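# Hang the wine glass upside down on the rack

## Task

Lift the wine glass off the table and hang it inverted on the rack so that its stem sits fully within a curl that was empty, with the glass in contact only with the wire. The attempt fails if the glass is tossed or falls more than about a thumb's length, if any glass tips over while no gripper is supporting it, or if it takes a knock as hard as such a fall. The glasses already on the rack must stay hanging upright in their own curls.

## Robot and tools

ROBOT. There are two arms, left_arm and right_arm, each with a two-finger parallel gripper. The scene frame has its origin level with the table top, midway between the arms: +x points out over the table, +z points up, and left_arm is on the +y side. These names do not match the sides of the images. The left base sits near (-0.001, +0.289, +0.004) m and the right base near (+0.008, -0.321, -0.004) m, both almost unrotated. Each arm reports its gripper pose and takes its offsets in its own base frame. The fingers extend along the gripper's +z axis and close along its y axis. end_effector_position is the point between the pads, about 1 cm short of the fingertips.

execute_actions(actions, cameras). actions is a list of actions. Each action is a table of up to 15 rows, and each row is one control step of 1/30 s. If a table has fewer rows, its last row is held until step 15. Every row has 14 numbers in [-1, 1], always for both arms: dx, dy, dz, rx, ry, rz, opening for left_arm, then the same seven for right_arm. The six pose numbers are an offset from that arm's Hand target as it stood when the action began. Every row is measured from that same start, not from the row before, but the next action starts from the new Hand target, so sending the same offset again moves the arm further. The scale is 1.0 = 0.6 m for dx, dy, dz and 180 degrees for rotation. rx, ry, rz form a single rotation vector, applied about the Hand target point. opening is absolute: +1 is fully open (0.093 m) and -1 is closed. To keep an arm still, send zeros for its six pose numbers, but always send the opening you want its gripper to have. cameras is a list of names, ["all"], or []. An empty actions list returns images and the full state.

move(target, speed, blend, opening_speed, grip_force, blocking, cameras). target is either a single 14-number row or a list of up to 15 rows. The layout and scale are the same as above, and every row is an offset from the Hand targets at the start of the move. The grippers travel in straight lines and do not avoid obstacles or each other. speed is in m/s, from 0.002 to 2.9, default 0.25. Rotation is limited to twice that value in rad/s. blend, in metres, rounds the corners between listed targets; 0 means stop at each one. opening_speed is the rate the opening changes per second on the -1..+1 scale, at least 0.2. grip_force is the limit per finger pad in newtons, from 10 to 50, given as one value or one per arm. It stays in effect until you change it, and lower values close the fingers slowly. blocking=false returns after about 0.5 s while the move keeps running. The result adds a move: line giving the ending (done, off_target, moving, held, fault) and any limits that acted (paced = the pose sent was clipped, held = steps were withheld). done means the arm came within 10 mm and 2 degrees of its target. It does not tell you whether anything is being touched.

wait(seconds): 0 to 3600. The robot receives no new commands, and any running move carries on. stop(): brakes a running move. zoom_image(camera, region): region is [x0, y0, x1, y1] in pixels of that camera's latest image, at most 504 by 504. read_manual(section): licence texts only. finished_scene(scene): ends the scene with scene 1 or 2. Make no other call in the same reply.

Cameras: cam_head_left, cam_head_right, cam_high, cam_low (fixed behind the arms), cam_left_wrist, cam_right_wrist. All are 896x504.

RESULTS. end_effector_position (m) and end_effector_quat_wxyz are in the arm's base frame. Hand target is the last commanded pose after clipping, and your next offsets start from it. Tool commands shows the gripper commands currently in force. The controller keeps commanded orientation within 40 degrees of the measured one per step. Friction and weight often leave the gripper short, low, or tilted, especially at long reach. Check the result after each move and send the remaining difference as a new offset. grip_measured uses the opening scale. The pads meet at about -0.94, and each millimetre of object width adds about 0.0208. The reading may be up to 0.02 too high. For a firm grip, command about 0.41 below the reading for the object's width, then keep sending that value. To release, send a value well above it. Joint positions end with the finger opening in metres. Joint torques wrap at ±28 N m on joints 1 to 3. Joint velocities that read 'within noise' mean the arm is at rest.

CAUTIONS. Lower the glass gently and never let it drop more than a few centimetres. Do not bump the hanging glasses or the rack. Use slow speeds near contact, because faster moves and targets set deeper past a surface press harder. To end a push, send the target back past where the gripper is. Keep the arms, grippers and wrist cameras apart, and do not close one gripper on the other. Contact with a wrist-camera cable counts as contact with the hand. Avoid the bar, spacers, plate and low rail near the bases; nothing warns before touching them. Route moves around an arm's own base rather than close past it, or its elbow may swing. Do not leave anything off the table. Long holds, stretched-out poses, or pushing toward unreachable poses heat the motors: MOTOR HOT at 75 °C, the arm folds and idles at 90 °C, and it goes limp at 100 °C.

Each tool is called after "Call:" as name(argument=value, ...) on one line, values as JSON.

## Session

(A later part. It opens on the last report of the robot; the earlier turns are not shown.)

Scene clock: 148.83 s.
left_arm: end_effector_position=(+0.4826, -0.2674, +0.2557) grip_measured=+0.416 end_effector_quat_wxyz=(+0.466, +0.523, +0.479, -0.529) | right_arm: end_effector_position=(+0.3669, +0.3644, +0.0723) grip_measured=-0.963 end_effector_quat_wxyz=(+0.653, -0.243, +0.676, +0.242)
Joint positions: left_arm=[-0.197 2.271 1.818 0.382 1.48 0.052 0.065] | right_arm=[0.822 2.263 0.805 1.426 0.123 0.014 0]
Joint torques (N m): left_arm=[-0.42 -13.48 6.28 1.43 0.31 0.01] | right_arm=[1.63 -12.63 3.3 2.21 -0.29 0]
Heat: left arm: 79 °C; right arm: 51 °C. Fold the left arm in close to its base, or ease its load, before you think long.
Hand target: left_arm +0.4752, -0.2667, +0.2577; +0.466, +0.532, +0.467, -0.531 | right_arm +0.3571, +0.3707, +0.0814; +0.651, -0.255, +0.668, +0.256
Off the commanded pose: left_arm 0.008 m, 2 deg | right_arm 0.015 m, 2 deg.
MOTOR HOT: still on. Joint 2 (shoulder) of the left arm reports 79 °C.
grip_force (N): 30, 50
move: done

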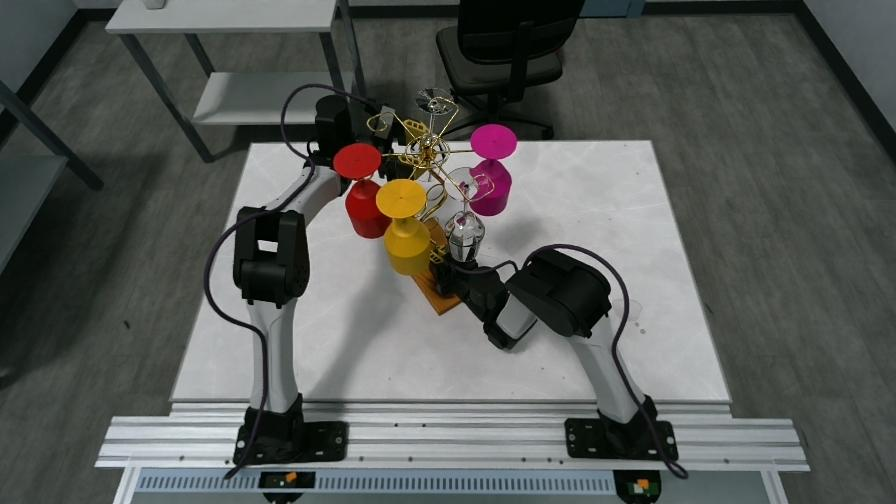

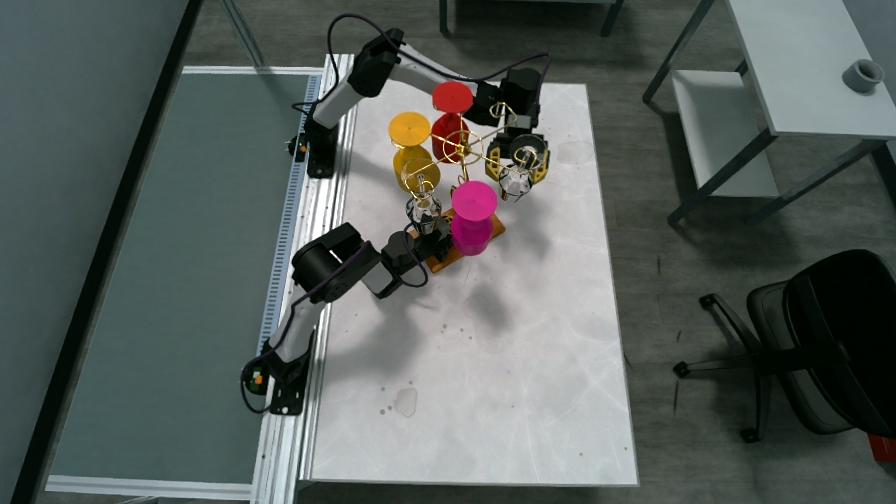

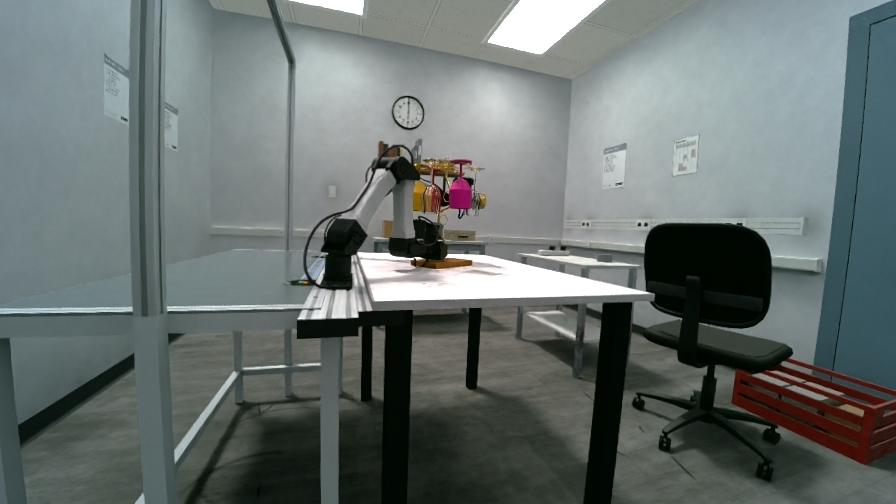

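Call:
move(target=[0.003,0,-0.013,0,0,0,0,0,0,0,0,0,0,-1], cameras=["cam_low","cam_left_wrist","cam_high"], speed=0.03)

Call:
zoom_image(camera="cam_low", region=[440, 140, 490, 220])

Call:
zoom_image(camera="cam_high", region=[485, 110, 555, 190])

Scene clock: 149.97 s.
left_arm: end_effector_position=(+0.4832, -0.2674, +0.2556) grip_measured=+0.416 end_effector_quat_wxyz=(+0.471, +0.524, +0.477, -0.525) | right_arm: end_effector_position=(+0.3669, +0.3644, +0.0723) grip_measured=-0.963 end_effector_quat_wxyz=(+0.653, -0.243, +0.676, +0.242)
Joint positions: left_arm=[-0.197 2.271 1.81 0.412 1.475 0.041 0.065] | right_arm=[0.822 2.263 0.805 1.426 0.123 0.014 0]
Joint torques (N m): left_arm=[-0.34 -12.3 6.13 1.47 0.35 0.04] | right_arm=[1.65 -12.64 3.25 2.2 -0.29 -0.01]
Heat: left arm: 78 °C; right arm: 51 °C. Fold the left arm in close to its base, or ease its load, before you think long.
Hand target: left_arm +0.4770, -0.2667, +0.2499; +0.466, +0.532, +0.467, -0.531 | right_arm +0.3571, +0.3707, +0.0814; +0.651, -0.255, +0.668, +0.256
Off the commanded pose: left_arm 0.008 m, 2 deg | right_arm 0.015 m, 2 deg.
MOTOR HOT: still on. Joint 2 (shoulder) of the left arm reports 78 °C.
grip_force (N): 30, 50
move: done
Images, in order (width x height): cam_high 896x504, cam_low 896x504, cam_left_wrist 896x504.

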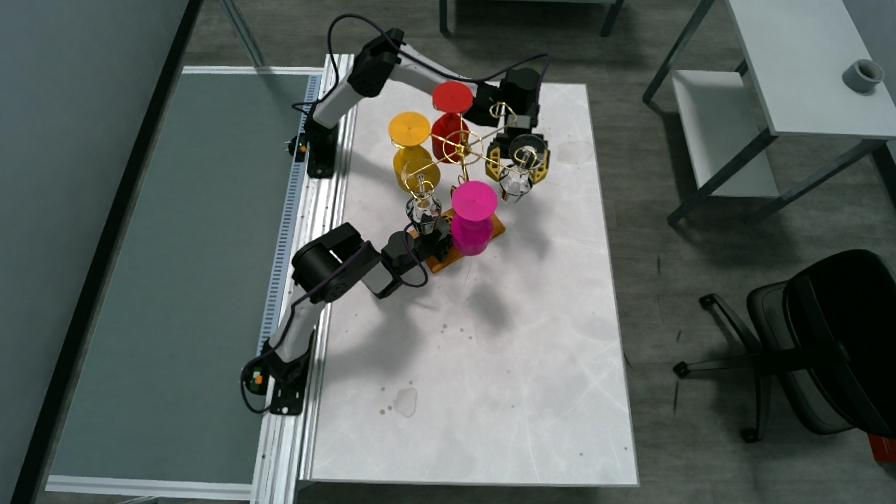

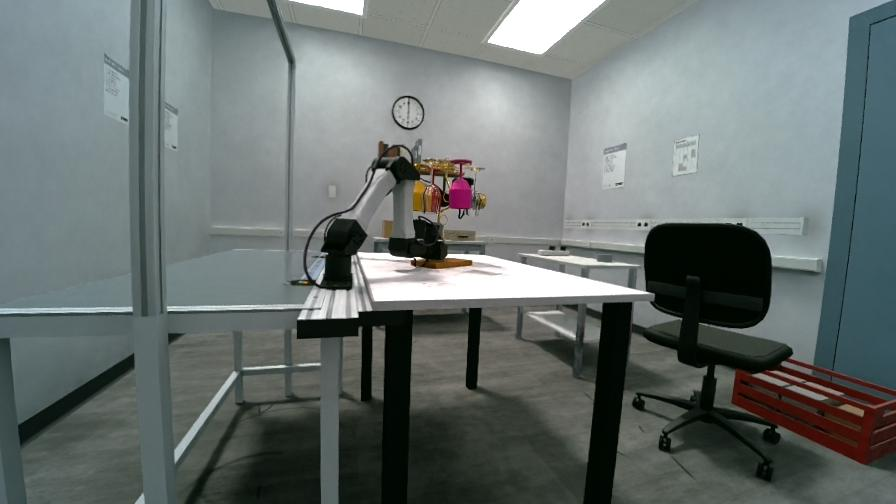

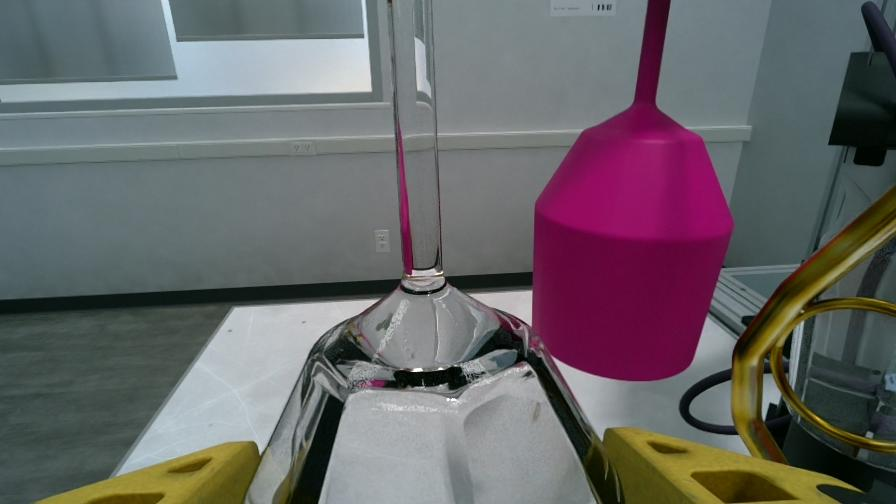

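Scaled by 6.300 from the camera's image (finer frame: 1280x720).

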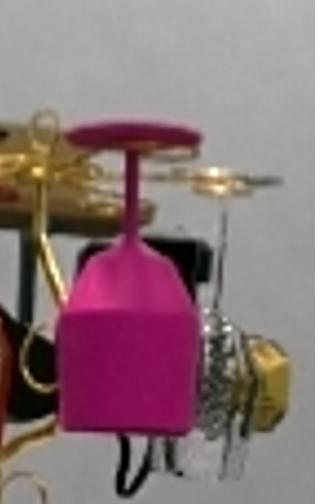

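Scaled by 6.300 from the camera's image (finer frame: 1280x720).

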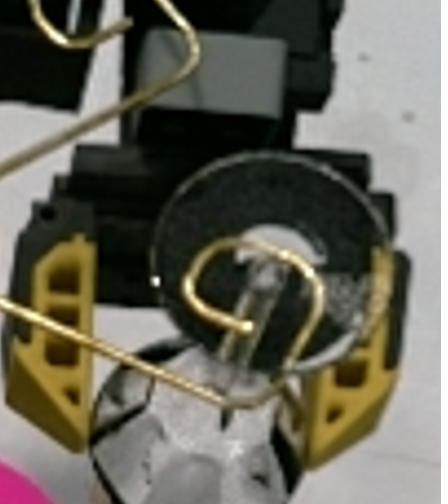

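Call:
move(target=[[0.004,0,0.008,0,0,0,0,0,0,0,0,0,0,-1],[0.004,0,0.008,0,0,0,0.75,0,0,0,0,0,0,-1]], cameras=["cam_low","cam_left_wrist","cam_high"], speed=0.03, opening_speed=0.3)

Call:
zoom_image(camera="cam_low", region=[440, 140, 490, 220])

Call:
zoom_image(camera="cam_high", region=[485, 110, 555, 190])

Scene clock: 153.57 s.
left_arm: end_effector_position=(+0.4800, -0.2670, +0.2561) grip_measured=+0.747 end_effector_quat_wxyz=(+0.465, +0.527, +0.473, -0.531) | right_arm: end_effector_position=(+0.3669, +0.3644, +0.0723) grip_measured=-0.963 end_effector_quat_wxyz=(+0.653, -0.243, +0.676, +0.242)
Joint positions: left_arm=[-0.197 2.271 1.809 0.417 1.494 0.033 0.081] | right_arm=[0.822 2.263 0.805 1.426 0.123 0.014 0]
Joint torques (N m): left_arm=[-0.28 -11.88 7.98 1.49 0.12 -0.1] | right_arm=[1.61 -12.6 3.3 2.21 -0.28 0.01]
Heat: left arm: 77 °C; right arm: 50 °C. Fold the left arm in close to its base, or ease its load, before you think long.
Hand target: left_arm +0.4794, -0.2667, +0.2547; +0.466, +0.532, +0.467, -0.531 | right_arm +0.3571, +0.3707, +0.0814; +0.651, -0.255, +0.668, +0.256
Off the commanded pose: left_arm 0.002 m, 1 deg | right_arm 0.015 m, 2 deg.
MOTOR HOT: still on. Joint 2 (shoulder) of the left arm reports 77 °C.
grip_force (N): 30, 50
move: done
Images, in order (width x height): cam_high 896x504, cam_low 896x504, cam_left_wrist 896x504.

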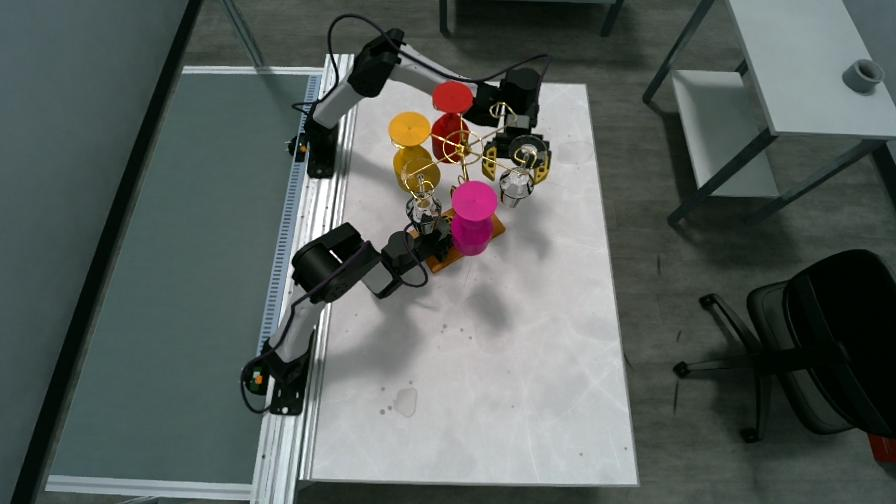

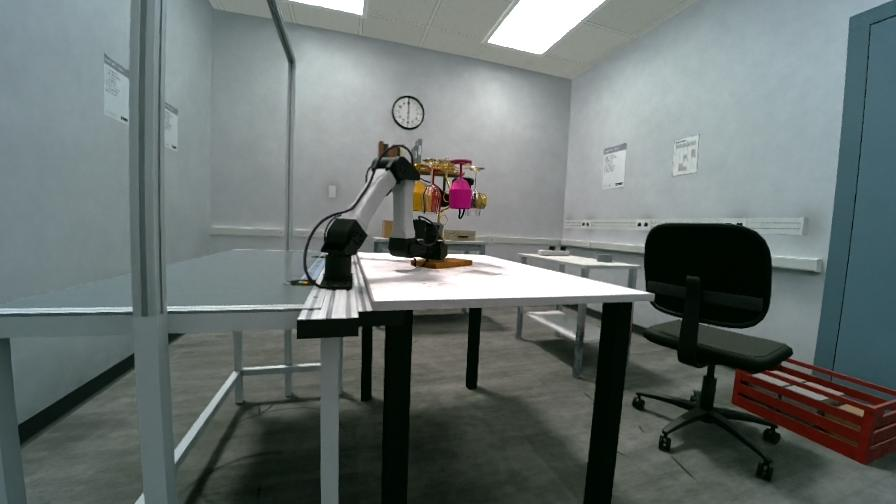

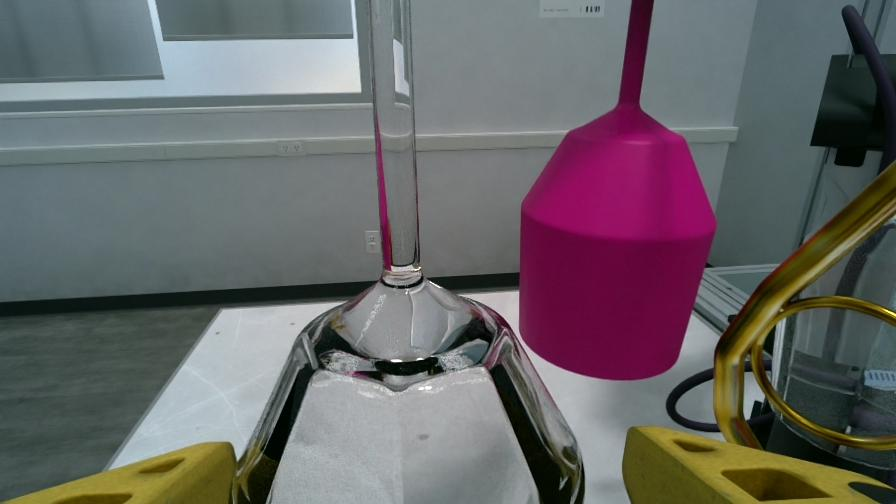

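Scaled by 6.300 from the camera's image (finer frame: 1280x720).

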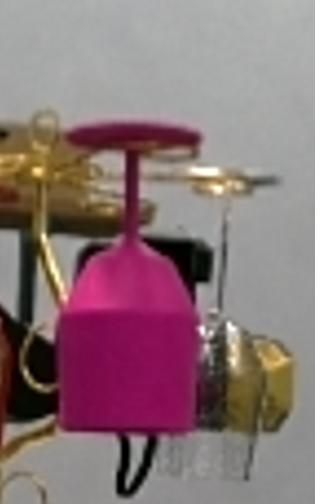

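Scaled by 6.300 from the camera's image (finer frame: 1280x720).

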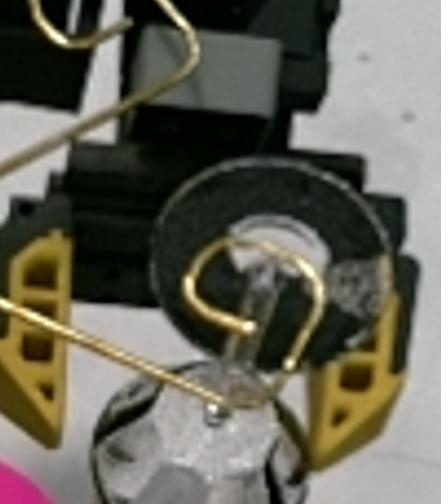

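Call:
move(target=[[0.014,0,-0.002,0,0,0,0.95,0,0,0,0,0,0,-0.5],[0.03,0.23,-0.004,0,0,0,1,-0.12,-0.1,0,0,0,0,-0.3],[0.0,0.4,-0.01,0,0,0.05,1,-0.2,-0.17,0,0,0,0,-0.3]], cameras=["cam_low","cam_left_wrist","cam_high","cam_head_left"], speed=0.08)

Call:
zoom_image(camera="cam_high", region=[380, 70, 560, 290])

Call:
zoom_image(camera="cam_low", region=[400, 140, 500, 240])

Call:
zoom_image(camera="cam_head_left", region=[340, 70, 540, 320])

Scene clock: 159.33 s.
left_arm: end_effector_position=(+0.4852, -0.0285, +0.2402) grip_measured=+0.999 end_effector_quat_wxyz=(+0.561, +0.411, +0.575, -0.431) | right_arm: end_effector_position=(+0.2355, +0.2659, +0.0513) grip_measured=-0.302 end_effector_quat_wxyz=(+0.573, -0.292, +0.735, +0.216)
Joint positions: left_arm=[0.295 2.076 1.47 0.417 1.571 0.155 0.093] | right_arm=[0.937 1.892 0.157 1.476 0.193 0.033 0.031]
Joint torques (N m): left_arm=[0.2 -12.63 6.61 1.38 0.23 0] | right_arm=[1.18 -7.91 2.22 3.35 0.21 0.1]
Heat: left arm: 77 °C; right arm: 52 °C. Fold the left arm in close to its base, or ease its load, before you think long.
Hand target: left_arm +0.4794, -0.0267, +0.2488; +0.507, +0.494, +0.507, -0.493 | right_arm +0.2371, +0.2686, +0.0813; +0.651, -0.255, +0.668, +0.256
Off the commanded pose: left_arm 0.010 m, 15 deg | right_arm 0.030 m, 13 deg.
MOTOR HOT: still on. Joint 2 (shoulder) of the left arm reports 77 °C.
joint sent to its limit (left arm) — joint 5 (wrist yaw), upper limit. The joint targets are off in orientation, not in position.
joint sent to its limit (right arm) — joint 4 (wrist pitch), upper limit. The joint targets are off in orientation, not in position.
grip_force (N): 30, 50
move: off_target (left_arm, right_arm); target 2's new opening was sent with left_arm's hand 0.012 m and 12 deg from that target
Images, in order (width x height): cam_head_left 896x504, cam_high 896x504, cam_low 896x504, cam_left_wrist 896x504.

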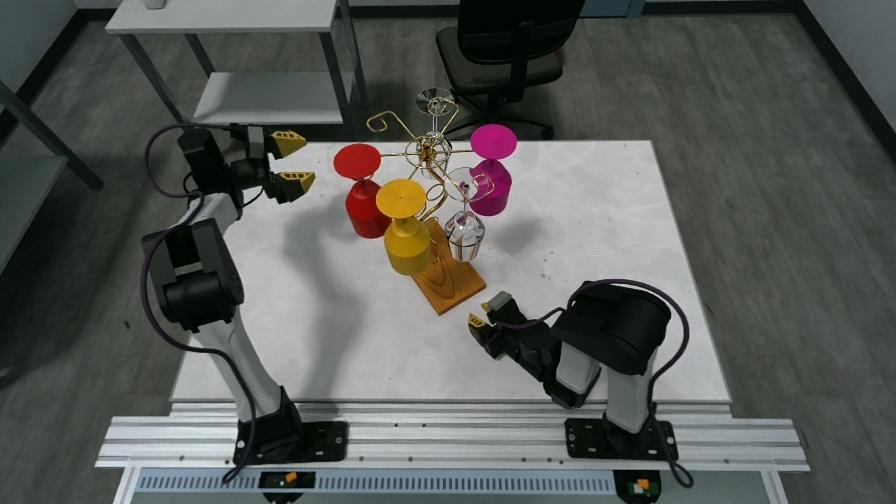

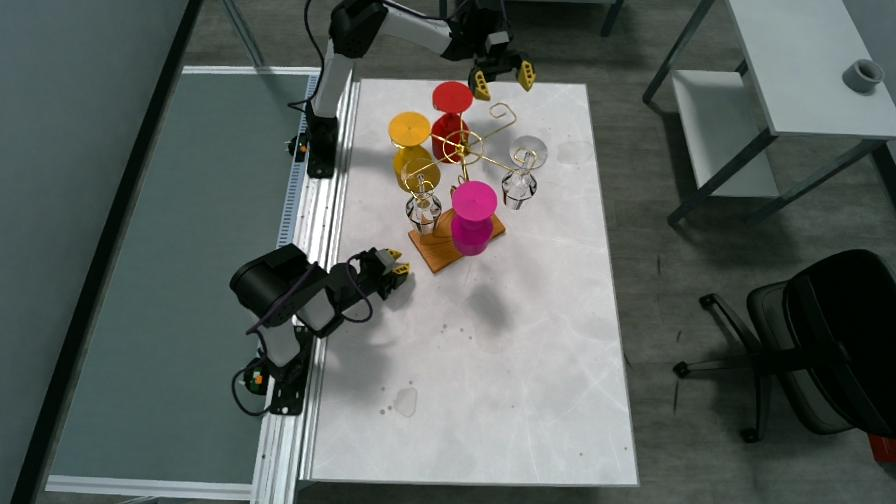

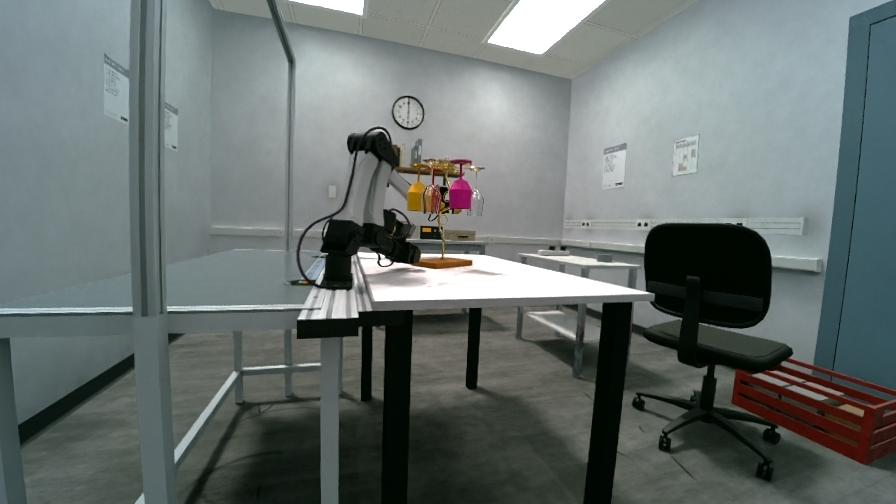

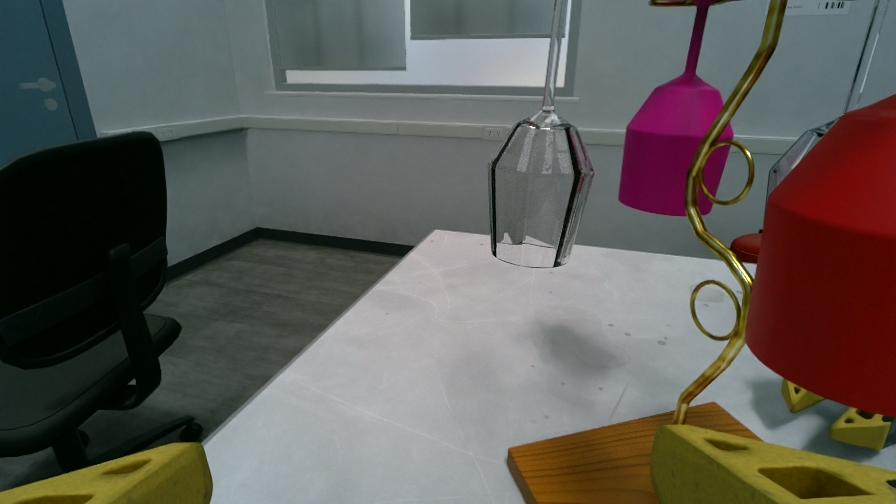

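Scaled by 2.291 from the camera's image (finer frame: 1280x720).

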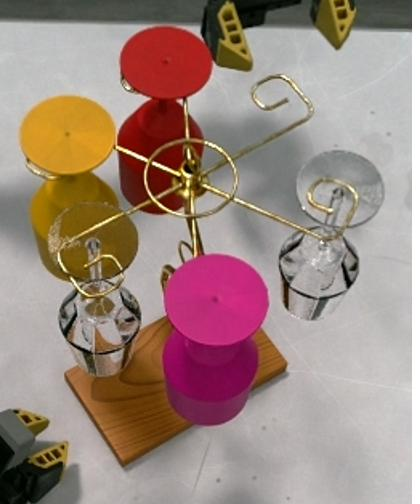

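Scaled by 5.040 from the camera's image (finer frame: 1280x720).

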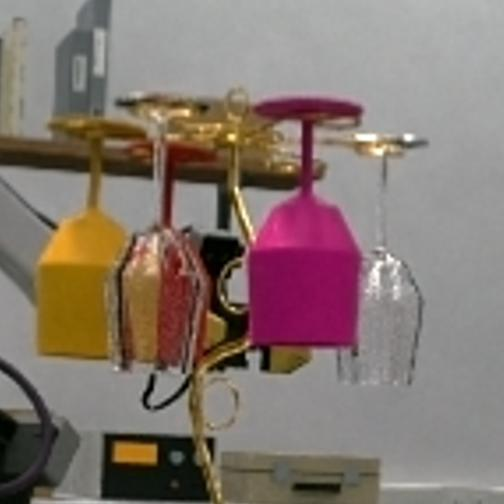

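Scaled by 2.016 from the camera's image (finer frame: 1280x720).

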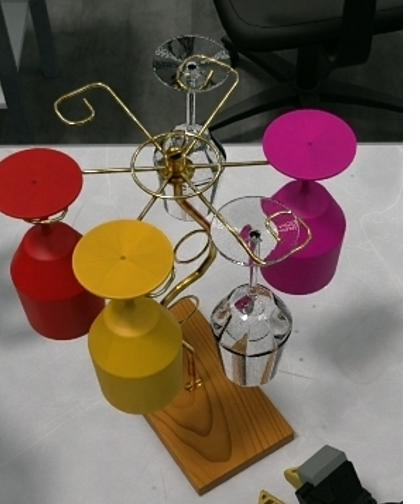

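Call:
finished_scene(scene=2)

The scene is finished: the task was done.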